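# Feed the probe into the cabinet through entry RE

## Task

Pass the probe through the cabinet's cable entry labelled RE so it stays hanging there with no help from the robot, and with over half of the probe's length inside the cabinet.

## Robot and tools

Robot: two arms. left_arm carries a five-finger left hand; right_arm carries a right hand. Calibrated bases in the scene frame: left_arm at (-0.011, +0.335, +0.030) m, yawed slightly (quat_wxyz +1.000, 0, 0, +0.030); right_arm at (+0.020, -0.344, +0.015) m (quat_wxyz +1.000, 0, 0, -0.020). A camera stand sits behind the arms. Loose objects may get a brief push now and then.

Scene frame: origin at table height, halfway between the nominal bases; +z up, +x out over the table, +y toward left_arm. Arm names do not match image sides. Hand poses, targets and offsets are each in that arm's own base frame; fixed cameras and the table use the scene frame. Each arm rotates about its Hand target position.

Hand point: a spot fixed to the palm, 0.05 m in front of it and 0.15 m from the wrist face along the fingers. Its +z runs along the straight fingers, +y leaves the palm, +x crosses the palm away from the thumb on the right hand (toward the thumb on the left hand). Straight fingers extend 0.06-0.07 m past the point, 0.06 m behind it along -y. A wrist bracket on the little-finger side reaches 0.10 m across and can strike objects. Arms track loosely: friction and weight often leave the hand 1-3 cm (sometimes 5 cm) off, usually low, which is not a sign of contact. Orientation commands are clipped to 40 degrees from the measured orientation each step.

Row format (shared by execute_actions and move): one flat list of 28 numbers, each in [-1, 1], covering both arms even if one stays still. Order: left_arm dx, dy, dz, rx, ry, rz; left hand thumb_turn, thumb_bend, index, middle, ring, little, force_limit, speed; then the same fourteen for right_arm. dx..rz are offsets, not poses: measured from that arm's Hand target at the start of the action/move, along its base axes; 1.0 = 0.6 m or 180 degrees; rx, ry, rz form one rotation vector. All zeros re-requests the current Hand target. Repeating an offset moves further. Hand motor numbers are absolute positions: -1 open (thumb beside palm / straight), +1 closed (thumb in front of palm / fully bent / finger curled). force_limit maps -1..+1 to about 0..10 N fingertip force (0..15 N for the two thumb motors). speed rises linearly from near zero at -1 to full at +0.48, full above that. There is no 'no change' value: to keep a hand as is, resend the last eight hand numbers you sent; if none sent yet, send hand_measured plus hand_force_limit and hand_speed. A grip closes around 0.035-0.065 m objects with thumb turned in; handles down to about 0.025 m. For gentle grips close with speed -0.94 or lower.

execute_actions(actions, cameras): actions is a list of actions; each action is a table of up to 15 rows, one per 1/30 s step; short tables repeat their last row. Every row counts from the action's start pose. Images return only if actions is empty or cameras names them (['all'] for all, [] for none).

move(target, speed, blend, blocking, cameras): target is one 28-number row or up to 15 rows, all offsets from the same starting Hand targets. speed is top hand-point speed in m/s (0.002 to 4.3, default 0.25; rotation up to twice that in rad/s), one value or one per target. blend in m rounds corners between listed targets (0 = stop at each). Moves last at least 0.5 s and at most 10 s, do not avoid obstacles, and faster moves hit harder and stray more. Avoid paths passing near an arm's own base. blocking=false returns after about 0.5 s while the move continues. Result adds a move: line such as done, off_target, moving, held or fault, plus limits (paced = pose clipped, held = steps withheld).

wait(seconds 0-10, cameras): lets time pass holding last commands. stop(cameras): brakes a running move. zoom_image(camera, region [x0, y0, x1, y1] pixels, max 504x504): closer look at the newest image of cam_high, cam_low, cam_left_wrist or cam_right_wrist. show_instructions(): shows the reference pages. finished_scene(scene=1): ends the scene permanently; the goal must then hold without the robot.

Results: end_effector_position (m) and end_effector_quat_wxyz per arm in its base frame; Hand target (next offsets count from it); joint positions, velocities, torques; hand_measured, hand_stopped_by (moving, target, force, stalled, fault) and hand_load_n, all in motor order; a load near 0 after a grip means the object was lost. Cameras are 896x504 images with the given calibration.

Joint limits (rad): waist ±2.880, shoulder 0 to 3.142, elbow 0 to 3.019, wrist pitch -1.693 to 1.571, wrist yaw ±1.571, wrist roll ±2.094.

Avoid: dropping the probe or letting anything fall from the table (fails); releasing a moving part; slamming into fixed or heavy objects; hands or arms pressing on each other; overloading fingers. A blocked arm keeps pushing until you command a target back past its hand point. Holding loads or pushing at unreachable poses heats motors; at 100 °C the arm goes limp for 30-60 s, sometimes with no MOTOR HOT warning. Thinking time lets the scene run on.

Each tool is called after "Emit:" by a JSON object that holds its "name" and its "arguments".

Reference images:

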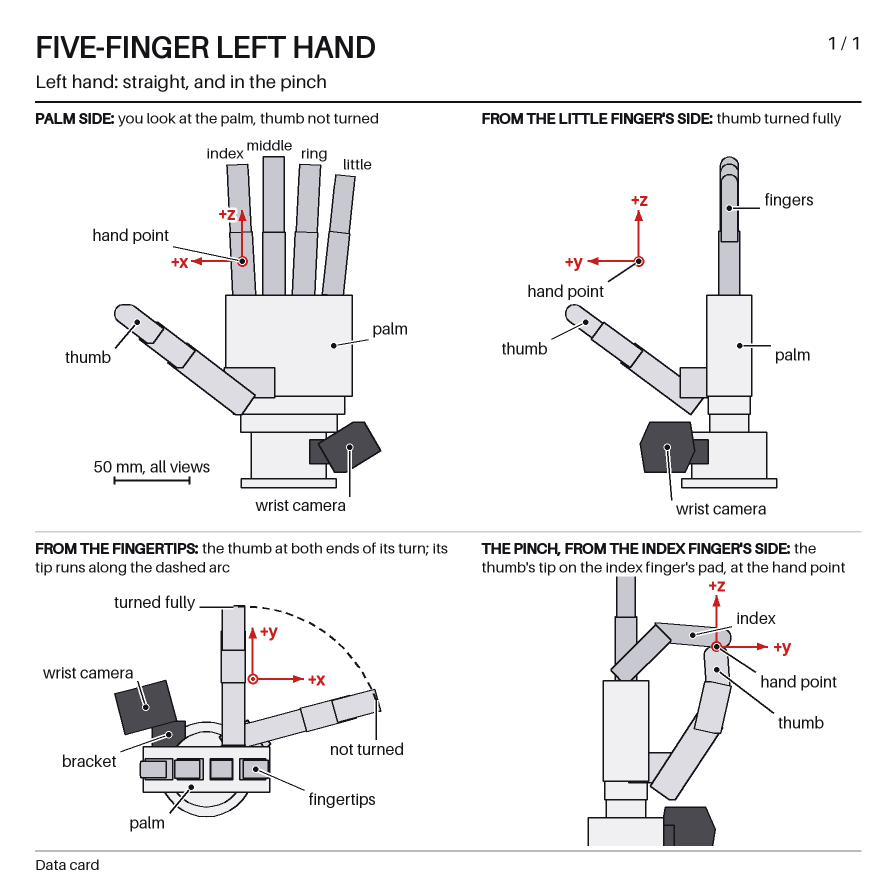

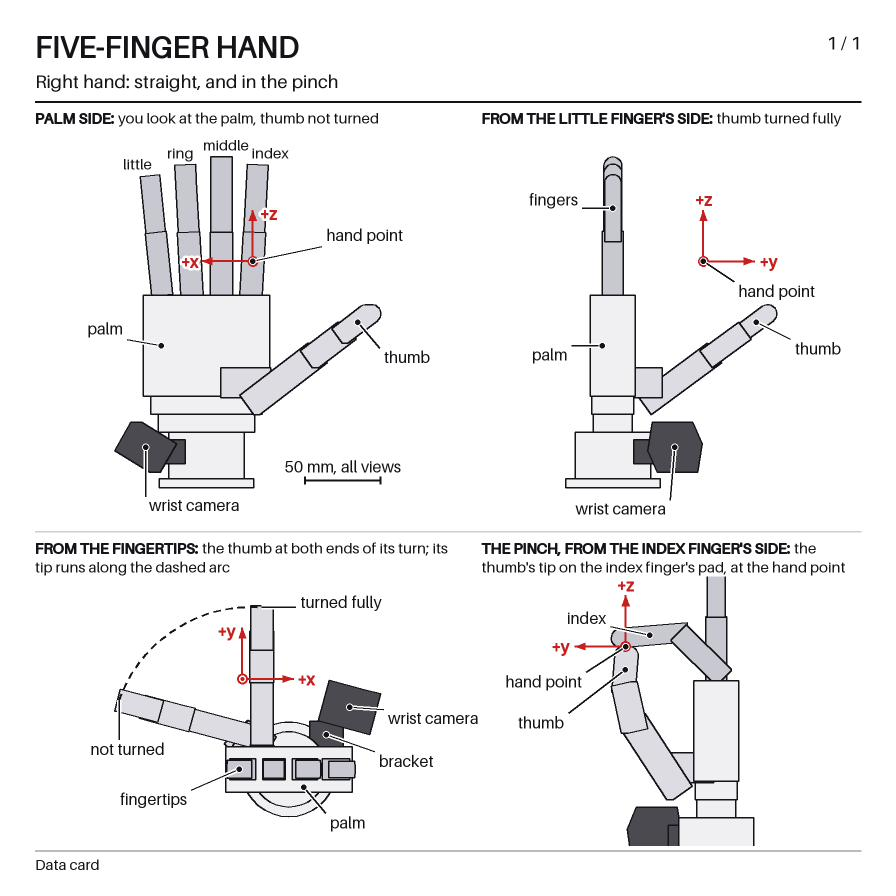

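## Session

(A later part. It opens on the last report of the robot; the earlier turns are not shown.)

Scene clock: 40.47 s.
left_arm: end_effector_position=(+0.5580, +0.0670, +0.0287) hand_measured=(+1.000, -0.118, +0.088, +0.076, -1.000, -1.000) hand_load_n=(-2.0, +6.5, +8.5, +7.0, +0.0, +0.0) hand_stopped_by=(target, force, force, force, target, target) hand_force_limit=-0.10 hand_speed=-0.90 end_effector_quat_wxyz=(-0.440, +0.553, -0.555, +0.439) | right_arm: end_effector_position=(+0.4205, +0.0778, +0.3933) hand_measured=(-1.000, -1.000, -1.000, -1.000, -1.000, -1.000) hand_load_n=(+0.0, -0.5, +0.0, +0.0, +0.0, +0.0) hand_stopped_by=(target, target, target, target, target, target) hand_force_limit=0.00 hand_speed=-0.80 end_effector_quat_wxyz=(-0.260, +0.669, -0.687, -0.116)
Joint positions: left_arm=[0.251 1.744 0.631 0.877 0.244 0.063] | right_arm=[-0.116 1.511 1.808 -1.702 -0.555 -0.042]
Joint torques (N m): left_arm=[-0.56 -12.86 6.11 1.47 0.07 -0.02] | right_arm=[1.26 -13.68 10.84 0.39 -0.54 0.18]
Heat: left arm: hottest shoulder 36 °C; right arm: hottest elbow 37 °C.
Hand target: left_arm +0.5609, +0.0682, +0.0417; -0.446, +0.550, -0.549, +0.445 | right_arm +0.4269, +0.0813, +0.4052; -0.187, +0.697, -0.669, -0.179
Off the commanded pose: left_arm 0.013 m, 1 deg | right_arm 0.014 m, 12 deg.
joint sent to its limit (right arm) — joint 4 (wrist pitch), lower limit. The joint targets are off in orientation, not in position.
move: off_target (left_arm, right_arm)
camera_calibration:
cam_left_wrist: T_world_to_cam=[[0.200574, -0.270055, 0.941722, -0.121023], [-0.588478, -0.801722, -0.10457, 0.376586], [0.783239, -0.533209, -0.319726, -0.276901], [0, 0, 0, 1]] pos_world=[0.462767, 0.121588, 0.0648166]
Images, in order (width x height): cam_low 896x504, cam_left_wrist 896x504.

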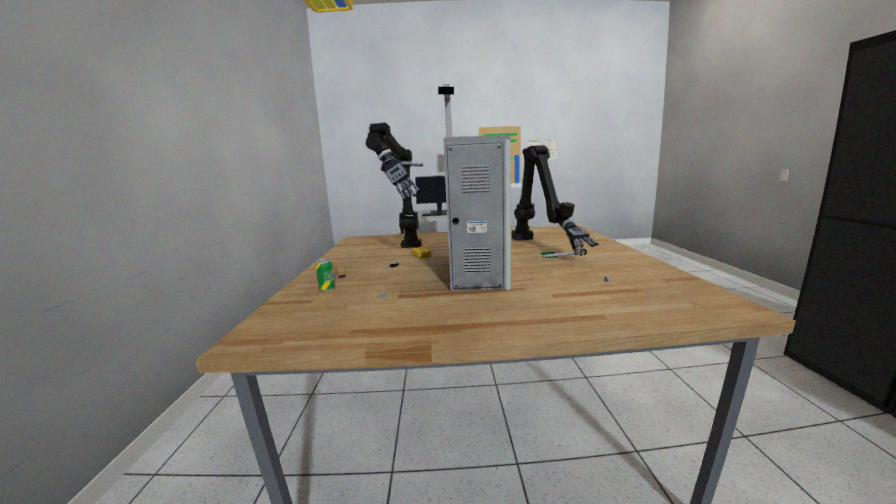

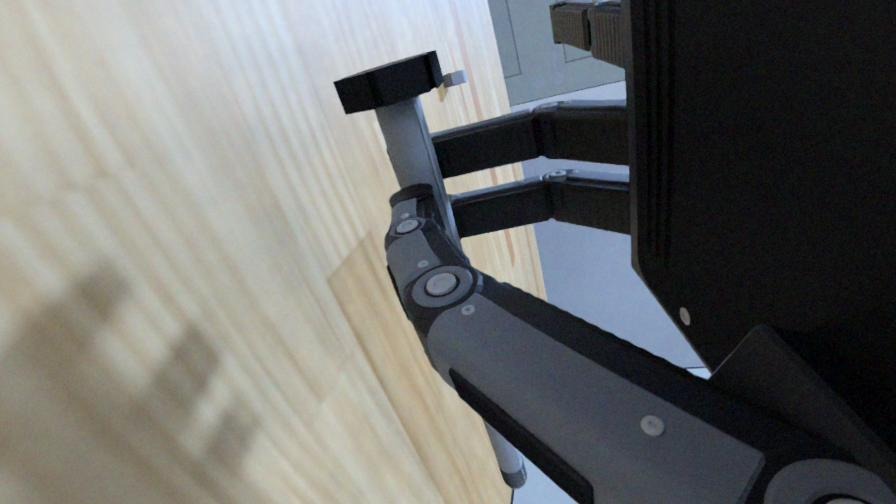

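Emit:
{"name": "move", "arguments": {"target": [-0.01,-0.197,0.227,0,0,-0.0556,1,0.1,0.3,0.3,-1,-1,-0.1,-0.9,0,0,0,0,0,0,-1,-1,-1,-1,-1,-1,0,-0.8], "cameras": ["cam_left_wrist","cam_right_wrist"], "speed": 0.12}}

Scene clock: 45.40 s.
left_arm: end_effector_position=(+0.5380, -0.0470, +0.1452) hand_measured=(+1.000, -0.118, +0.088, +0.076, -1.000, -1.000) hand_load_n=(-2.0, +6.5, +8.5, +7.0, +0.0, +0.0) hand_stopped_by=(target, force, force, force, target, target) hand_force_limit=-0.10 hand_speed=-0.90 end_effector_quat_wxyz=(+0.391, -0.510, +0.609, -0.465) | right_arm: end_effector_position=(+0.4205, +0.0778, +0.3933) hand_measured=(-1.000, -1.000, -1.000, -1.000, -1.000, -1.000) hand_load_n=(+0.0, +0.0, +0.0, +0.0, +0.0, +0.0) hand_stopped_by=(target, target, target, target, target, target) hand_force_limit=0.00 hand_speed=-0.80 end_effector_quat_wxyz=(-0.260, +0.669, -0.687, -0.116)
Joint positions: left_arm=[0.036 1.354 0.672 0.412 0.202 0.058] | right_arm=[-0.116 1.511 1.808 -1.702 -0.555 -0.042]
Joint torques (N m): left_arm=[-0.91 -10.58 12.94 1.4 -0.16 -0.09] | right_arm=[1.44 -13.74 10.78 0.39 -0.55 0.17]
Heat: left arm: hottest shoulder 36 °C; right arm: hottest elbow 38 °C.
Hand target: left_arm +0.5548, -0.0499, +0.1777; +0.405, -0.500, +0.595, -0.482 | right_arm +0.4269, +0.0813, +0.4052; -0.187, +0.697, -0.669, -0.179
Off the commanded pose: left_arm 0.037 m, 3 deg | right_arm 0.014 m, 12 deg.
joint sent to its limit (right arm) — joint 4 (wrist pitch), lower limit. The joint targets are off in orientation, not in position.
move: off_target (left_arm, right_arm)
camera_calibration:
cam_left_wrist: T_world_to_cam=[[0.18401, -0.304525, 0.934561, -0.24925], [-0.721507, -0.687538, -0.0819719, 0.359308], [0.667509, -0.659209, -0.346231, -0.224661], [0, 0, 0, 1]] pos_world=[0.455071, 0.0230366, 0.184608]
cam_right_wrist: T_world_to_cam=[[-0.92143, -0.134545, -0.364505, 0.546621], [-0.382362, 0.480684, 0.78914, -0.183213], [0.0690365, 0.866511, -0.494361, 0.207095], [0, 0, 0, 1]] pos_world=[0.419323, -0.017837, 0.446207]
Images, in order (width x height): cam_left_wrist 896x504, cam_right_wrist 896x504.

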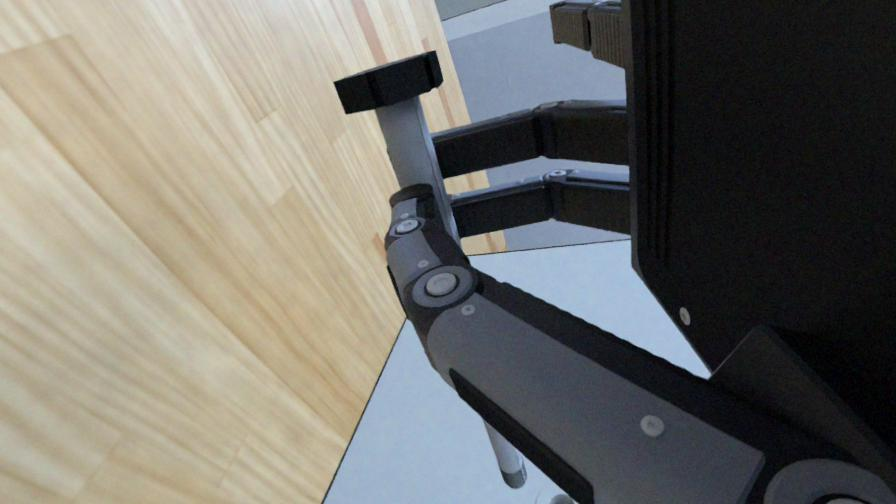

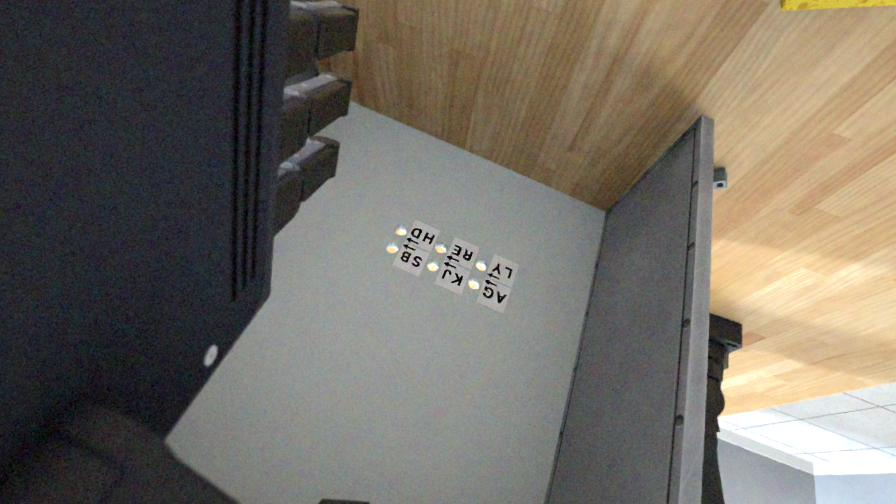

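Emit:
{"name": "zoom_image", "arguments": {"camera": "cam_left_wrist", "region": [440, 400, 640, 504]}}

Scaled by 2.520 from the camera's 896x504 image, which has a finer 1280x720 frame.

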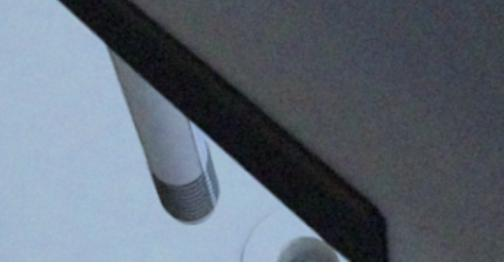

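Emit:
{"name": "move", "arguments": {"target": [0.02,-0.05,0.04,0,0,0,1,0.1,0.3,0.3,-1,-1,-0.1,-0.9,0,0,0,0,0,0,-1,-1,-1,-1,-1,-1,0,-0.8], "cameras": ["cam_left_wrist"], "speed": 0.1}}

Emit:
{"name": "zoom_image", "arguments": {"camera": "cam_left_wrist", "region": [440, 400, 640, 504]}}

Scene clock: 49.27 s.
left_arm: end_effector_position=(+0.5502, -0.0758, +0.1656) hand_measured=(+1.000, -0.118, +0.088, +0.076, -1.000, -1.000) hand_load_n=(-2.0, +6.5, +8.5, +7.0, +0.0, +0.0) hand_stopped_by=(target, force, force, force, target, target) hand_force_limit=-0.10 hand_speed=-0.90 end_effector_quat_wxyz=(+0.391, -0.510, +0.611, -0.462) | right_arm: end_effector_position=(+0.4205, +0.0778, +0.3933) hand_measured=(-1.000, -1.000, -1.000, -1.000, -1.000, -1.000) hand_load_n=(+0.0, +0.0, +0.0, +0.0, +0.0, +0.0) hand_stopped_by=(target, target, target, target, target, target) hand_force_limit=0.00 hand_speed=-0.80 end_effector_quat_wxyz=(-0.260, +0.669, -0.687, -0.116)
Joint positions: left_arm=[-0.041 1.344 0.733 0.339 0.128 0.042] | right_arm=[-0.116 1.511 1.808 -1.702 -0.555 -0.042]
Joint torques (N m): left_arm=[-0.91 -10.81 13.61 1.48 -0.2 -0.09] | right_arm=[1.49 -13.86 10.77 0.36 -0.55 0.17]
Heat: left arm: hottest shoulder 36 °C; right arm: hottest elbow 38 °C.
Hand target: left_arm +0.5669, -0.0800, +0.2018; +0.405, -0.500, +0.595, -0.482 | right_arm +0.4269, +0.0813, +0.4052; -0.187, +0.697, -0.669, -0.179
Off the commanded pose: left_arm 0.040 m, 3 deg | right_arm 0.014 m, 12 deg.
joint sent to its limit (right arm) — joint 4 (wrist pitch), lower limit. The joint targets are off in orientation, not in position.
move: off_target (left_arm, right_arm)
camera_calibration:
cam_left_wrist: T_world_to_cam=[[0.187636, -0.309427, 0.932227, -0.281286], [-0.722191, -0.686745, -0.0825855, 0.350494], [0.665757, -0.65775, -0.352324, -0.24254], [0, 0, 0, 1]] pos_world=[0.467375, -0.00586828, 0.205716]
Images, in order (width x height): cam_left_wrist 896x504.

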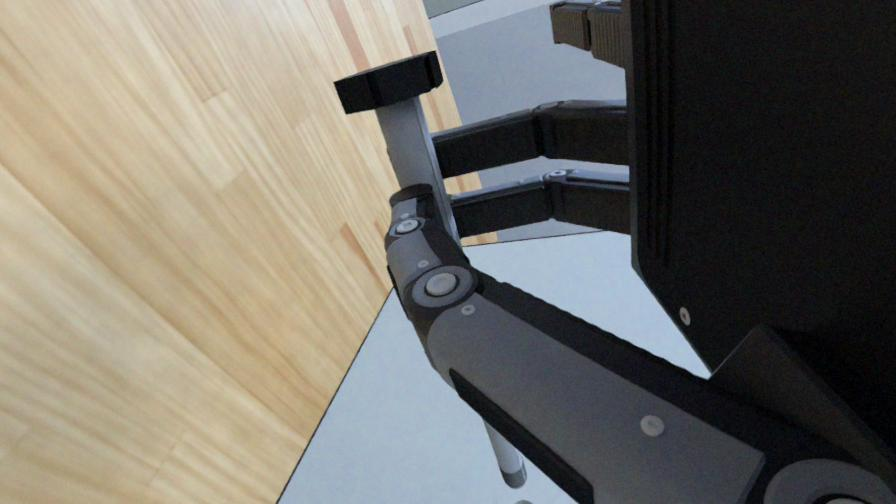

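Scaled by 2.520 from the camera's 896x504 image, which has a finer 1280x720 frame.

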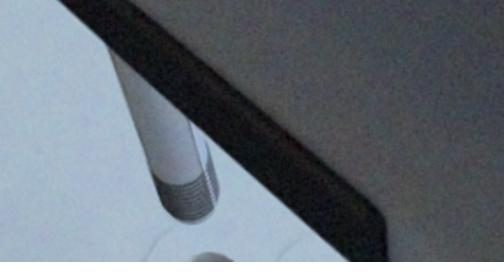

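Emit:
{"name": "move", "arguments": {"target": [-0.015,-0.042,0.007,0,0,0,1,0.1,0.3,0.3,-1,-1,-0.1,-0.9,0,0,0,0,0,0,-1,-1,-1,-1,-1,-1,0,-0.8], "cameras": ["cam_left_wrist","cam_right_wrist"], "speed": 0.06}}

Emit:
{"name": "zoom_image", "arguments": {"camera": "cam_left_wrist", "region": [440, 400, 640, 504]}}

Emit:
{"name": "zoom_image", "arguments": {"camera": "cam_right_wrist", "region": [380, 210, 530, 320]}}

Scene clock: 51.83 s.
left_arm: end_effector_position=(+0.5458, -0.1002, +0.1718) hand_measured=(+1.000, -0.118, +0.088, +0.076, -1.000, -1.000) hand_load_n=(-2.0, +6.0, +8.5, +7.0, +0.0, +0.0) hand_stopped_by=(target, force, force, force, target, target) hand_force_limit=-0.10 hand_speed=-0.90 end_effector_quat_wxyz=(+0.393, -0.508, +0.611, -0.462) | right_arm: end_effector_position=(+0.4205, +0.0778, +0.3933) hand_measured=(-1.000, -1.000, -1.000, -1.000, -1.000, -1.000) hand_load_n=(+0.0, +0.0, +0.0, +0.0, +0.0, +0.0) hand_stopped_by=(target, target, target, target, target, target) hand_force_limit=0.00 hand_speed=-0.80 end_effector_quat_wxyz=(-0.260, +0.669, -0.687, -0.116)
Joint positions: left_arm=[-0.106 1.326 0.733 0.326 0.064 0.029] | right_arm=[-0.116 1.511 1.808 -1.702 -0.555 -0.042]
Joint torques (N m): left_arm=[-0.85 -10.99 12.81 1.55 -0.2 -0.1] | right_arm=[1.44 -13.8 10.8 0.36 -0.55 0.18]
Heat: left arm: hottest shoulder 36 °C; right arm: hottest elbow 38 °C.
Hand target: left_arm +0.5579, -0.1051, +0.2059; +0.405, -0.500, +0.595, -0.482 | right_arm +0.4269, +0.0813, +0.4052; -0.187, +0.697, -0.669, -0.179
Off the commanded pose: left_arm 0.037 m, 3 deg | right_arm 0.014 m, 12 deg.
joint sent to its limit (right arm) — joint 4 (wrist pitch), lower limit. The joint targets are off in orientation, not in position.
move: off_target (left_arm, right_arm)
camera_calibration:
cam_left_wrist: T_world_to_cam=[[0.184026, -0.312737, 0.931842, -0.292078], [-0.721752, -0.686551, -0.0878785, 0.33177], [0.66724, -0.656387, -0.352062, -0.25428], [0, 0, 0, 1]] pos_world=[0.462871, -0.030473, 0.211803]
cam_right_wrist: T_world_to_cam=[[-0.92143, -0.134545, -0.364505, 0.546621], [-0.382362, 0.480684, 0.78914, -0.183213], [0.0690365, 0.866511, -0.494361, 0.207095], [0, 0, 0, 1]] pos_world=[0.419323, -0.017837, 0.446207]
Images, in order (width x height): cam_left_wrist 896x504, cam_right_wrist 896x504.

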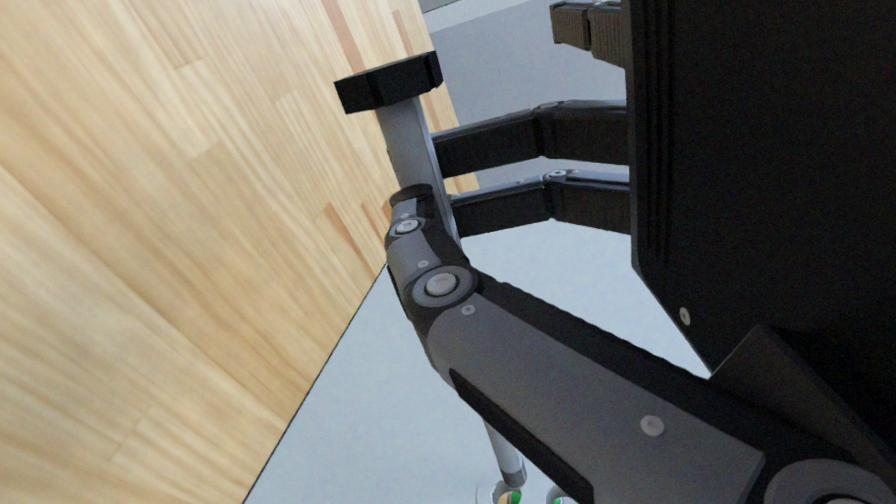

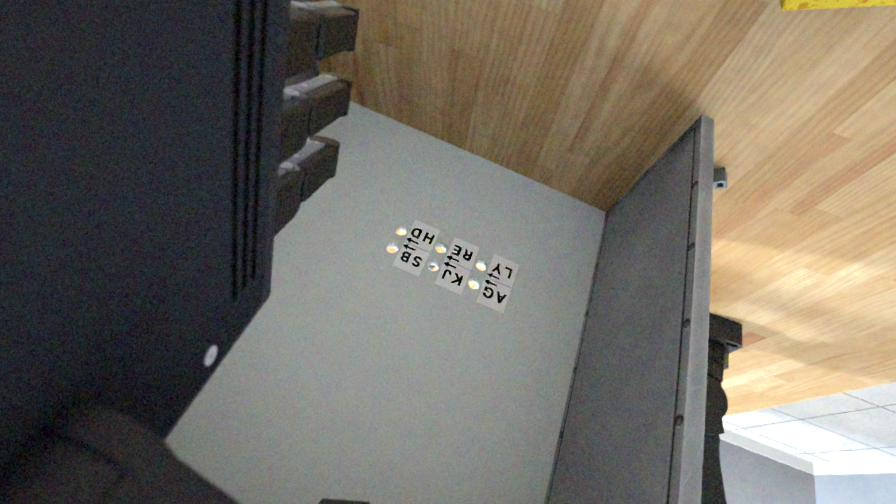

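Scaled by 2.520 from the camera's 896x504 image, which has a finer 1280x720 frame.

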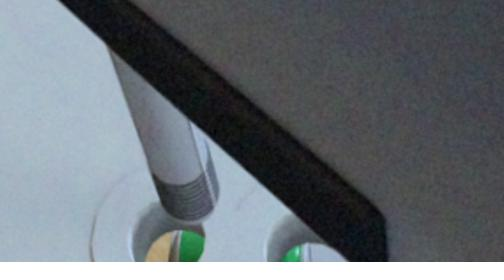

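Scaled by 3.360 from the camera's 896x504 image, which has a finer 1280x720 frame.

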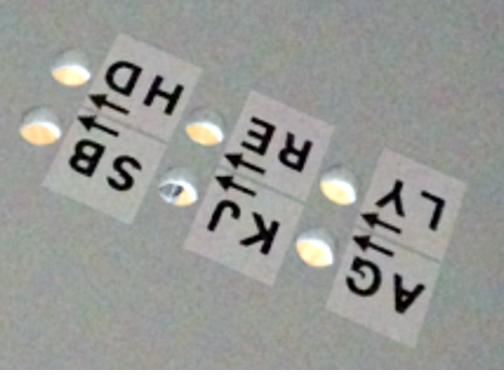

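Emit:
{"name": "move", "arguments": {"target": [-0.014,-0.01,-0.009,0,0,0,1,0.1,0.3,0.3,-1,-1,-0.1,-0.9,0,0,0,0,0,0,-1,-1,-1,-1,-1,-1,0,-0.8], "cameras": ["cam_left_wrist"], "speed": 0.05}}

Emit:
{"name": "zoom_image", "arguments": {"camera": "cam_left_wrist", "region": [440, 400, 640, 504]}}

Scene clock: 53.73 s.
left_arm: end_effector_position=(+0.5448, -0.1063, +0.1759) hand_measured=(+1.000, -0.118, +0.088, +0.076, -1.000, -1.000) hand_load_n=(-2.0, +6.5, +8.5, +7.0, +0.0, +0.0) hand_stopped_by=(target, force, force, force, target, target) hand_force_limit=-0.10 hand_speed=-0.90 end_effector_quat_wxyz=(+0.396, -0.507, +0.609, -0.464) | right_arm: end_effector_position=(+0.4205, +0.0778, +0.3933) hand_measured=(-1.000, -1.000, -1.000, -1.000, -1.000, -1.000) hand_load_n=(+0.0, +0.0, +0.0, +0.0, +0.0, +0.0) hand_stopped_by=(target, target, target, target, target, target) hand_force_limit=0.00 hand_speed=-0.80 end_effector_quat_wxyz=(-0.260, +0.669, -0.687, -0.116)
Joint positions: left_arm=[-0.123 1.318 0.733 0.326 0.046 0.025] | right_arm=[-0.116 1.511 1.808 -1.702 -0.555 -0.042]
Joint torques (N m): left_arm=[-0.91 -10.7 10.48 2.07 -0.2 -0.11] | right_arm=[1.44 -13.74 10.8 0.43 -0.55 0.17]
Heat: left arm: hottest shoulder 36 °C; right arm: hottest elbow 39 °C.
Hand target: left_arm +0.5495, -0.1111, +0.2005; +0.405, -0.500, +0.595, -0.482 | right_arm +0.4269, +0.0813, +0.4052; -0.187, +0.697, -0.669, -0.179
Off the commanded pose: left_arm 0.025 m, 3 deg | right_arm 0.014 m, 12 deg.
joint sent to its limit (right arm) — joint 4 (wrist pitch), lower limit. The joint targets are off in orientation, not in position.
move: off_target (left_arm, right_arm)
camera_calibration:
cam_left_wrist: T_world_to_cam=[[0.17693, -0.312892, 0.933164, -0.294109], [-0.720334, -0.687247, -0.0938585, 0.327417], [0.670682, -0.655583, -0.346982, -0.258805], [0, 0, 0, 1]] pos_world=[0.461462, -0.0366761, 0.215382]
Images, in order (width x height): cam_left_wrist 896x504.

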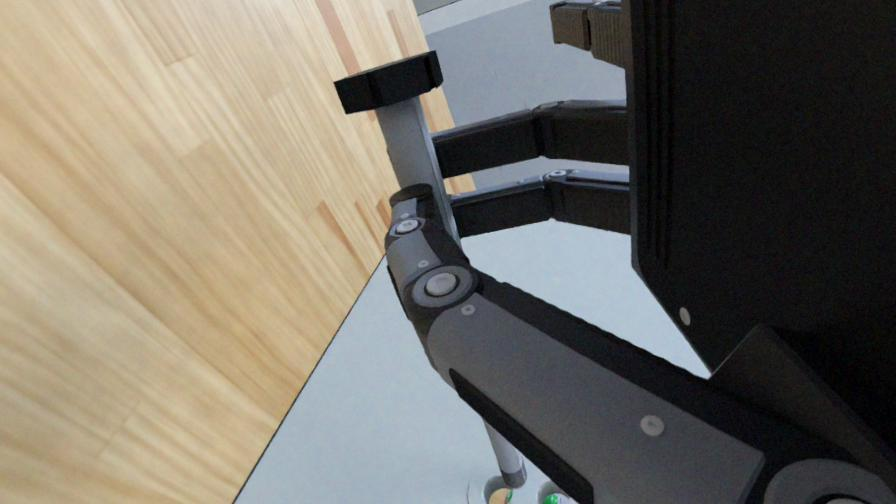

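Scaled by 2.520 from the camera's 896x504 image, which has a finer 1280x720 frame.

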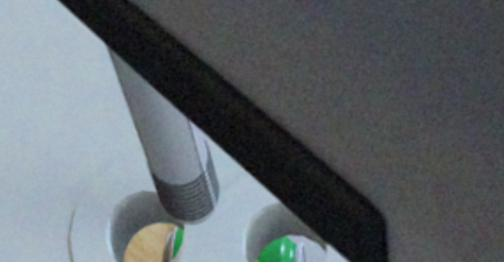

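Emit:
{"name": "move", "arguments": {"target": [-0.013,0.0,-0.026,0,0,0,1,0.1,0.3,0.3,-1,-1,-0.1,-0.9,0,0,0,0,0,0,-1,-1,-1,-1,-1,-1,0,-0.8], "cameras": [], "speed": 0.05}}

Scene clock: 55.53 s.
left_arm: end_effector_position=(+0.5396, -0.1064, +0.1689) hand_measured=(+1.000, -0.118, +0.088, +0.076, -1.000, -1.000) hand_load_n=(-2.0, +6.5, +8.5, +7.0, +0.0, +0.0) hand_stopped_by=(target, force, force, force, target, target) hand_force_limit=-0.10 hand_speed=-0.90 end_effector_quat_wxyz=(+0.398, -0.505, +0.607, -0.466) | right_arm: end_effector_position=(+0.4205, +0.0778, +0.3933) hand_measured=(-1.000, -1.000, -1.000, -1.000, -1.000, -1.000) hand_load_n=(+0.0, +0.0, +0.0, +0.0, +0.0, +0.0) hand_stopped_by=(target, target, target, target, target, target) hand_force_limit=0.00 hand_speed=-0.80 end_effector_quat_wxyz=(-0.260, +0.669, -0.687, -0.116)
Joint positions: left_arm=[-0.125 1.318 0.705 0.362 0.043 0.024] | right_arm=[-0.116 1.511 1.808 -1.702 -0.555 -0.042]
Joint velocities: left_arm=[0.005 -0.024 -0.046 0.002 -0.007 0.022] | right_arm=[within noise]
Joint torques (N m): left_arm=[-1.32 -10.05 9.1 2.44 -0.21 -0.13] | right_arm=[1.38 -13.92 10.81 0.39 -0.54 0.17]
Heat: left arm: hottest shoulder 36 °C; right arm: hottest elbow 39 °C.
Hand target: left_arm +0.5417, -0.1113, +0.1851; +0.405, -0.499, +0.595, -0.482 | right_arm +0.4269, +0.0813, +0.4052; -0.187, +0.697, -0.669, -0.179
Off the commanded pose: left_arm 0.017 m, 3 deg | right_arm 0.014 m, 12 deg.
joint sent to its limit (right arm) — joint 4 (wrist pitch), lower limit. The joint targets are off in orientation, not in position.
move: off_target (left_arm, right_arm)
No camera images: "cameras" was empty.

Emit:
{"name": "execute_actions", "arguments": {"actions": []}}

Emit:
{"name": "zoom_image", "arguments": {"camera": "cam_left_wrist", "region": [440, 400, 640, 504]}}

Scene clock: 55.80 s.
left_arm: end_effector_position=(+0.5396, -0.1064, +0.1689) hand_measured=(+1.000, -0.118, +0.088, +0.076, -1.000, -1.000) hand_load_n=(-2.0, +6.5, +8.5, +7.0, +0.0, +0.0) hand_stopped_by=(target, force, force, force, target, target) hand_force_limit=-0.10 hand_speed=-0.90 end_effector_quat_wxyz=(+0.398, -0.505, +0.607, -0.466) | right_arm: end_effector_position=(+0.4205, +0.0778, +0.3933) hand_measured=(-1.000, -1.000, -1.000, -1.000, -1.000, -1.000) hand_load_n=(+0.0, +0.0, +0.0, +0.0, +0.0, +0.0) hand_stopped_by=(target, target, target, target, target, target) hand_force_limit=0.00 hand_speed=-0.80 end_effector_quat_wxyz=(-0.260, +0.669, -0.687, -0.116)
Joint positions: left_arm=[-0.125 1.318 0.705 0.362 0.043 0.024] | right_arm=[-0.116 1.511 1.808 -1.702 -0.555 -0.042]
Joint velocities: within noise
Joint torques (N m): left_arm=[-1.26 -10.23 9.16 2.5 -0.21 -0.11] | right_arm=[1.38 -13.8 10.77 0.35 -0.55 0.17]
Motor temperatures (°C): left_arm=[28 36 34 29 27 29] | right_arm=[30 30 39 30 30 28]
Heat: left arm: hottest shoulder 36 °C; right arm: hottest elbow 39 °C.
Hand target: left_arm +0.5417, -0.1113, +0.1851; +0.405, -0.499, +0.595, -0.482 | right_arm +0.4269, +0.0813, +0.4052; -0.187, +0.697, -0.669, -0.179
Off the commanded pose: left_arm 0.017 m, 3 deg | right_arm 0.014 m, 12 deg.
camera_calibration:
cam_left_wrist: T_world_to_cam=[[0.170088, -0.311854, 0.934782, -0.283047], [-0.719248, -0.687726, -0.0985623, 0.32311], [0.673611, -0.655576, -0.341274, -0.260409], [0, 0, 0, 1]] pos_world=[0.455953, -0.0367763, 0.207563]
cam_right_wrist: T_world_to_cam=[[-0.92143, -0.134545, -0.364505, 0.546621], [-0.382362, 0.480684, 0.78914, -0.183213], [0.0690365, 0.866511, -0.494361, 0.207095], [0, 0, 0, 1]] pos_world=[0.419323, -0.017837, 0.446207]

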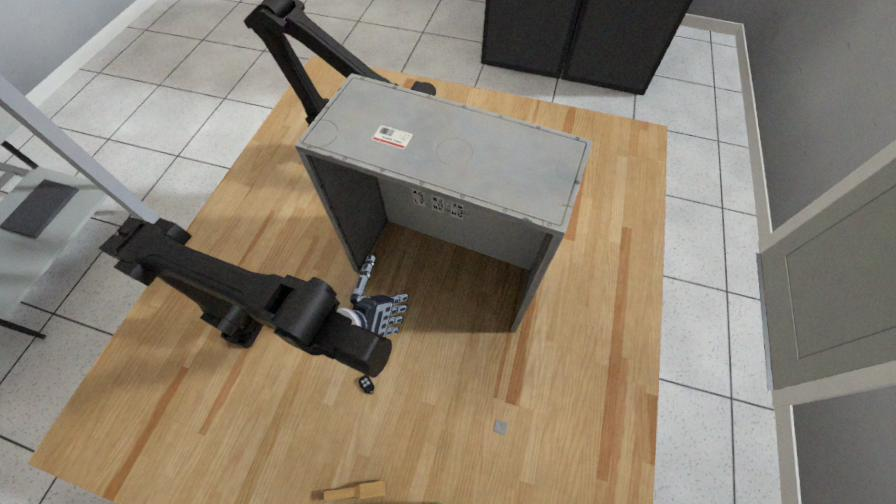

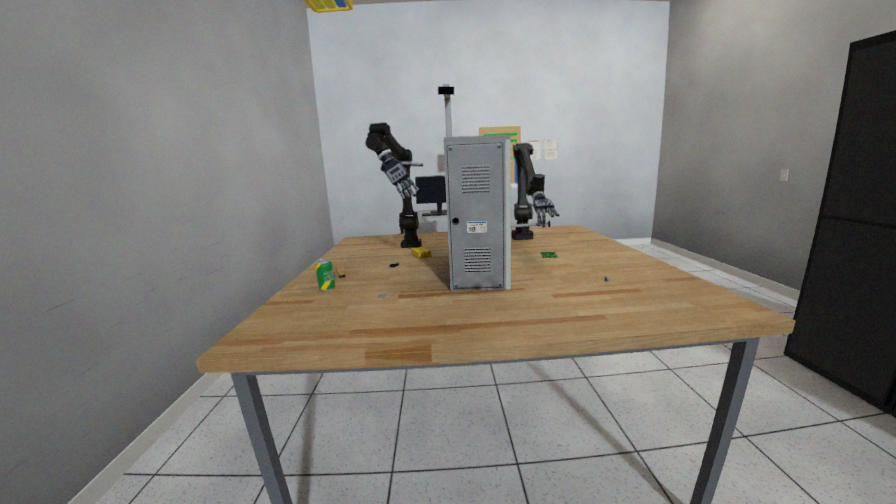

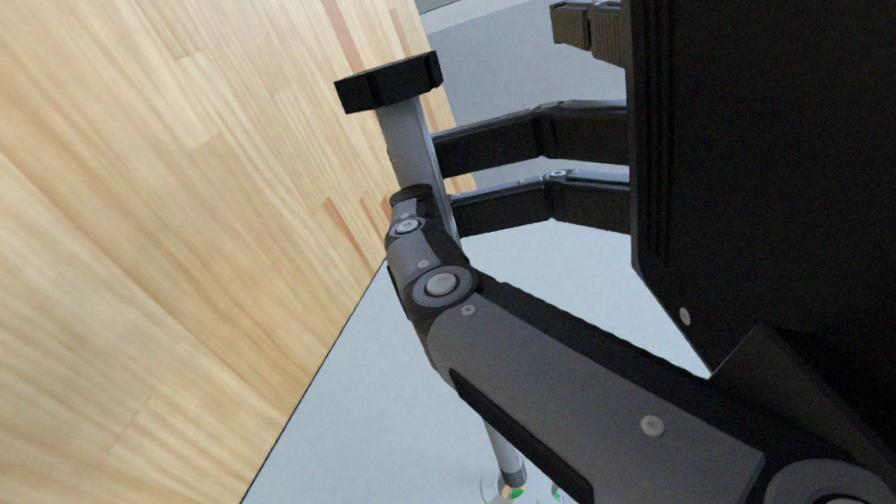

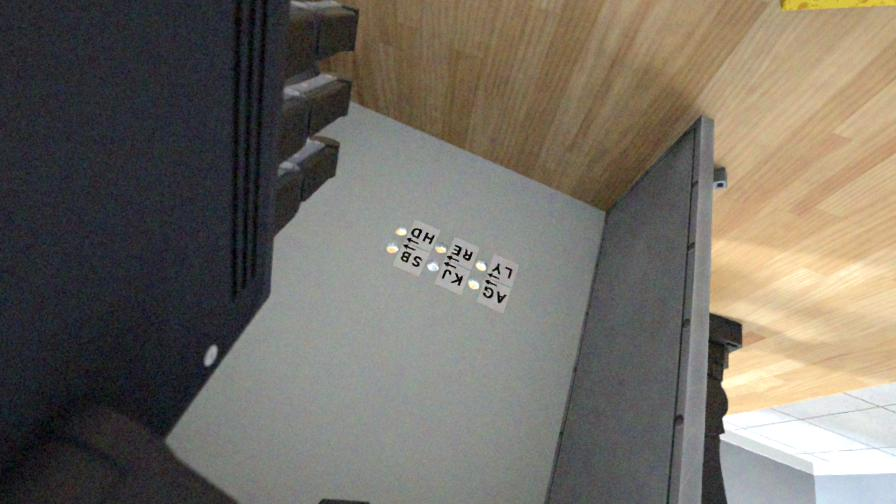

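Scaled by 2.520 from the camera's 896x504 image, which has a finer 1280x720 frame.

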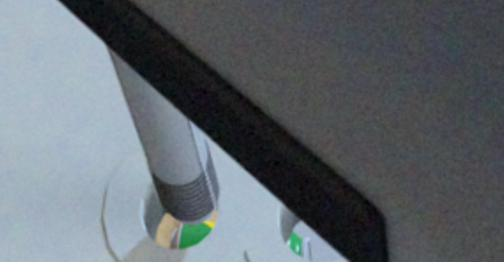

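Emit:
{"name": "move", "arguments": {"target": [-0.010,-0.025,-0.003,0,0,0,1,0.1,0.3,0.3,-1,-1,-0.1,-0.9,0,0,0,0,0,0,-1,-1,-1,-1,-1,-1,0,-0.8], "cameras": ["cam_left_wrist","cam_right_wrist"], "speed": 0.05}}

Emit:
{"name": "zoom_image", "arguments": {"camera": "cam_left_wrist", "region": [440, 400, 640, 504]}}

Emit:
{"name": "zoom_image", "arguments": {"camera": "cam_right_wrist", "region": [380, 210, 530, 320]}}

Scene clock: 57.77 s.
left_arm: end_effector_position=(+0.5342, -0.1214, +0.1641) hand_measured=(+1.000, -0.118, +0.088, +0.076, -1.000, -1.000) hand_load_n=(-2.0, +6.0, +9.0, +7.0, +0.0, +0.0) hand_stopped_by=(target, force, force, force, target, target) hand_force_limit=-0.10 hand_speed=-0.90 end_effector_quat_wxyz=(+0.397, -0.506, +0.609, -0.464) | right_arm: end_effector_position=(+0.4205, +0.0778, +0.3933) hand_measured=(-1.000, -1.000, -1.000, -1.000, -1.000, -1.000) hand_load_n=(+0.0, +0.0, +0.0, +0.0, +0.0, +0.0) hand_stopped_by=(target, target, target, target, target, target) hand_force_limit=0.00 hand_speed=-0.80 end_effector_quat_wxyz=(-0.260, +0.669, -0.687, -0.116)
Joint positions: left_arm=[-0.167 1.318 0.694 0.367 0.002 0.015] | right_arm=[-0.116 1.511 1.808 -1.702 -0.555 -0.042]
Joint torques (N m): left_arm=[-1.2 -10.23 9.1 2.52 -0.21 -0.08] | right_arm=[1.2 -13.74 10.77 0.4 -0.54 0.18]
Heat: left arm: hottest shoulder 36 °C; right arm: hottest elbow 39 °C.
Hand target: left_arm +0.5357, -0.1260, +0.1831; +0.405, -0.500, +0.595, -0.482 | right_arm +0.4269, +0.0813, +0.4052; -0.187, +0.697, -0.669, -0.179
Off the commanded pose: left_arm 0.020 m, 3 deg | right_arm 0.014 m, 12 deg.
joint sent to its limit (right arm) — joint 4 (wrist pitch), lower limit. The joint targets are off in orientation, not in position.
move: off_target (left_arm, right_arm)
camera_calibration:
cam_left_wrist: T_world_to_cam=[[0.175048, -0.313969, 0.933157, -0.284974], [-0.71961, -0.687658, -0.0963789, 0.308297], [0.671952, -0.654638, -0.346308, -0.266421], [0, 0, 0, 1]] pos_world=[0.45076, -0.0518796, 0.203375]
cam_right_wrist: T_world_to_cam=[[-0.92143, -0.134545, -0.364505, 0.546621], [-0.382362, 0.480684, 0.78914, -0.183213], [0.0690365, 0.866511, -0.494361, 0.207095], [0, 0, 0, 1]] pos_world=[0.419323, -0.017837, 0.446207]
Images, in order (width x height): cam_left_wrist 896x504, cam_right_wrist 896x504.

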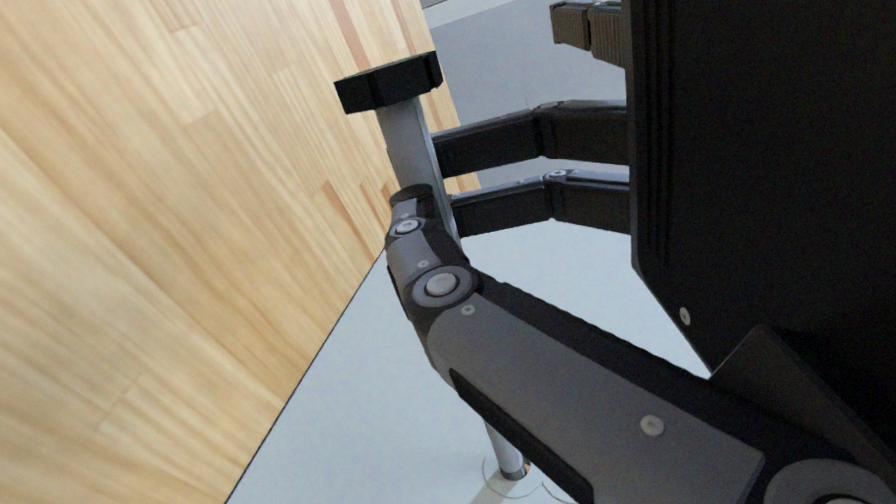

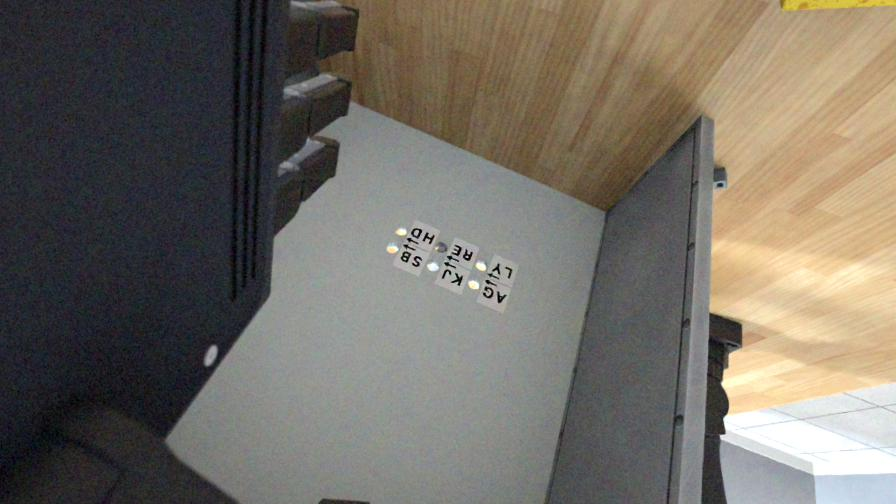

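Scaled by 2.520 from the camera's 896x504 image, which has a finer 1280x720 frame.

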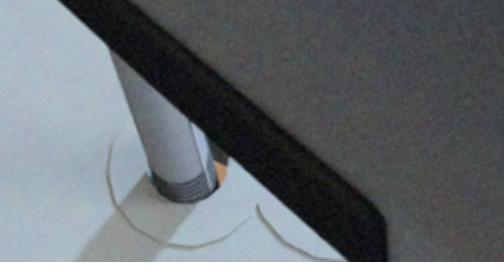

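Scaled by 3.360 from the camera's 896x504 image, which has a finer 1280x720 frame.

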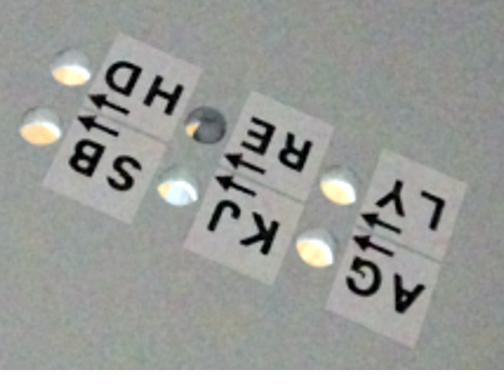

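Emit:
{"name": "move", "arguments": {"target": [-0.006,-0.035,0.004,0,0,0,1,0.1,0.3,0.3,-1,-1,-0.1,-0.9,0,0,0,0,0,0,-1,-1,-1,-1,-1,-1,0,-0.8], "cameras": ["cam_left_wrist","cam_right_wrist"], "speed": 0.05}}

Emit:
{"name": "zoom_image", "arguments": {"camera": "cam_left_wrist", "region": [440, 400, 640, 504]}}

Emit:
{"name": "zoom_image", "arguments": {"camera": "cam_right_wrist", "region": [380, 210, 530, 320]}}

Scene clock: 59.23 s.
left_arm: end_effector_position=(+0.5301, -0.1420, +0.1653) hand_measured=(+1.000, -0.118, +0.088, +0.076, -1.000, -1.000) hand_load_n=(-1.5, +6.5, +9.0, +6.5, +0.0, +0.0) hand_stopped_by=(target, force, force, force, target, target) hand_force_limit=-0.10 hand_speed=-0.90 end_effector_quat_wxyz=(+0.399, -0.505, +0.609, -0.464) | right_arm: end_effector_position=(+0.4205, +0.0778, +0.3933) hand_measured=(-1.000, -1.000, -1.000, -1.000, -1.000, -1.000) hand_load_n=(+0.0, +0.0, +0.0, +0.0, +0.0, +0.0) hand_stopped_by=(target, target, target, target, target, target) hand_force_limit=0.00 hand_speed=-0.80 end_effector_quat_wxyz=(-0.260, +0.669, -0.687, -0.116)
Joint positions: left_arm=[-0.224 1.316 0.694 0.368 -0.054 0.004] | right_arm=[-0.116 1.511 1.808 -1.702 -0.555 -0.042]
Joint torques (N m): left_arm=[-0.62 -10.52 9.58 2.11 -0.23 -0.1] | right_arm=[1.26 -13.92 10.82 0.4 -0.54 0.19]
Heat: left arm: hottest shoulder 36 °C; right arm: hottest elbow 39 °C.
Hand target: left_arm +0.5321, -0.1471, +0.1856; +0.405, -0.500, +0.595, -0.482 | right_arm +0.4269, +0.0813, +0.4052; -0.187, +0.697, -0.669, -0.179
Off the commanded pose: left_arm 0.021 m, 3 deg | right_arm 0.014 m, 12 deg.
joint sent to its limit (right arm) — joint 4 (wrist pitch), lower limit. The joint targets are off in orientation, not in position.
move: off_target (left_arm, right_arm)
camera_calibration:
cam_left_wrist: T_world_to_cam=[[0.17184, -0.316331, 0.932955, -0.290436], [-0.719092, -0.687582, -0.100685, 0.291722], [0.673334, -0.653579, -0.345625, -0.277384], [0, 0, 0, 1]] pos_world=[0.446456, -0.0725833, 0.204465]
cam_right_wrist: T_world_to_cam=[[-0.92143, -0.134545, -0.364505, 0.546621], [-0.382362, 0.480684, 0.78914, -0.183213], [0.0690365, 0.866511, -0.494361, 0.207095], [0, 0, 0, 1]] pos_world=[0.419323, -0.017837, 0.446207]
Images, in order (width x height): cam_left_wrist 896x504, cam_right_wrist 896x504.

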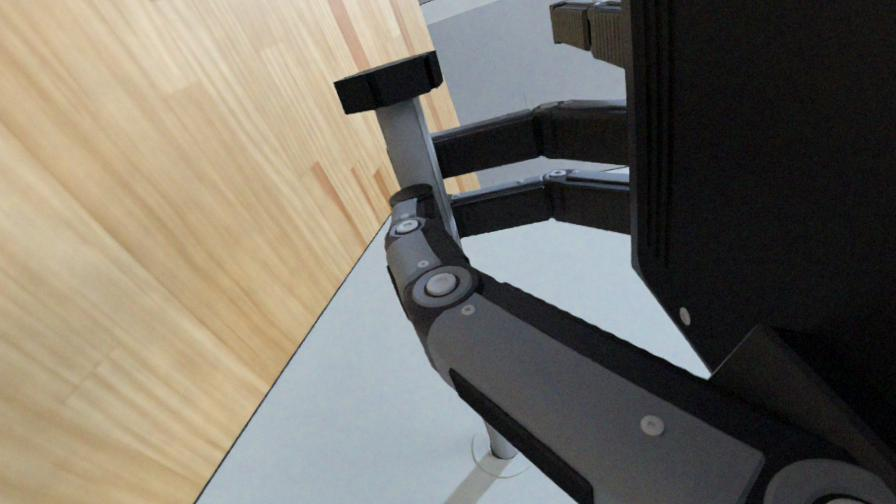

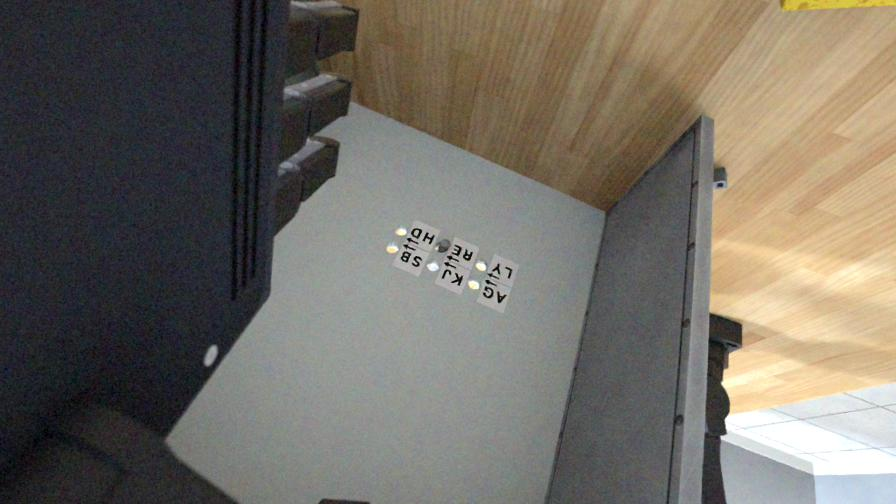

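Scaled by 2.520 from the camera's 896x504 image, which has a finer 1280x720 frame.

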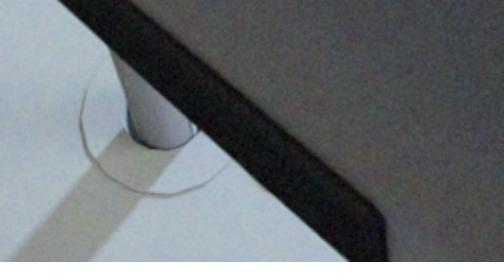

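Scaled by 3.360 from the camera's 896x504 image, which has a finer 1280x720 frame.

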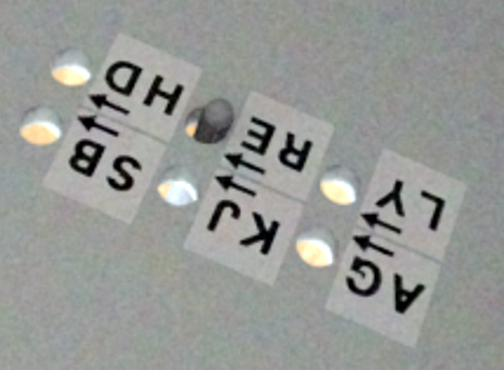

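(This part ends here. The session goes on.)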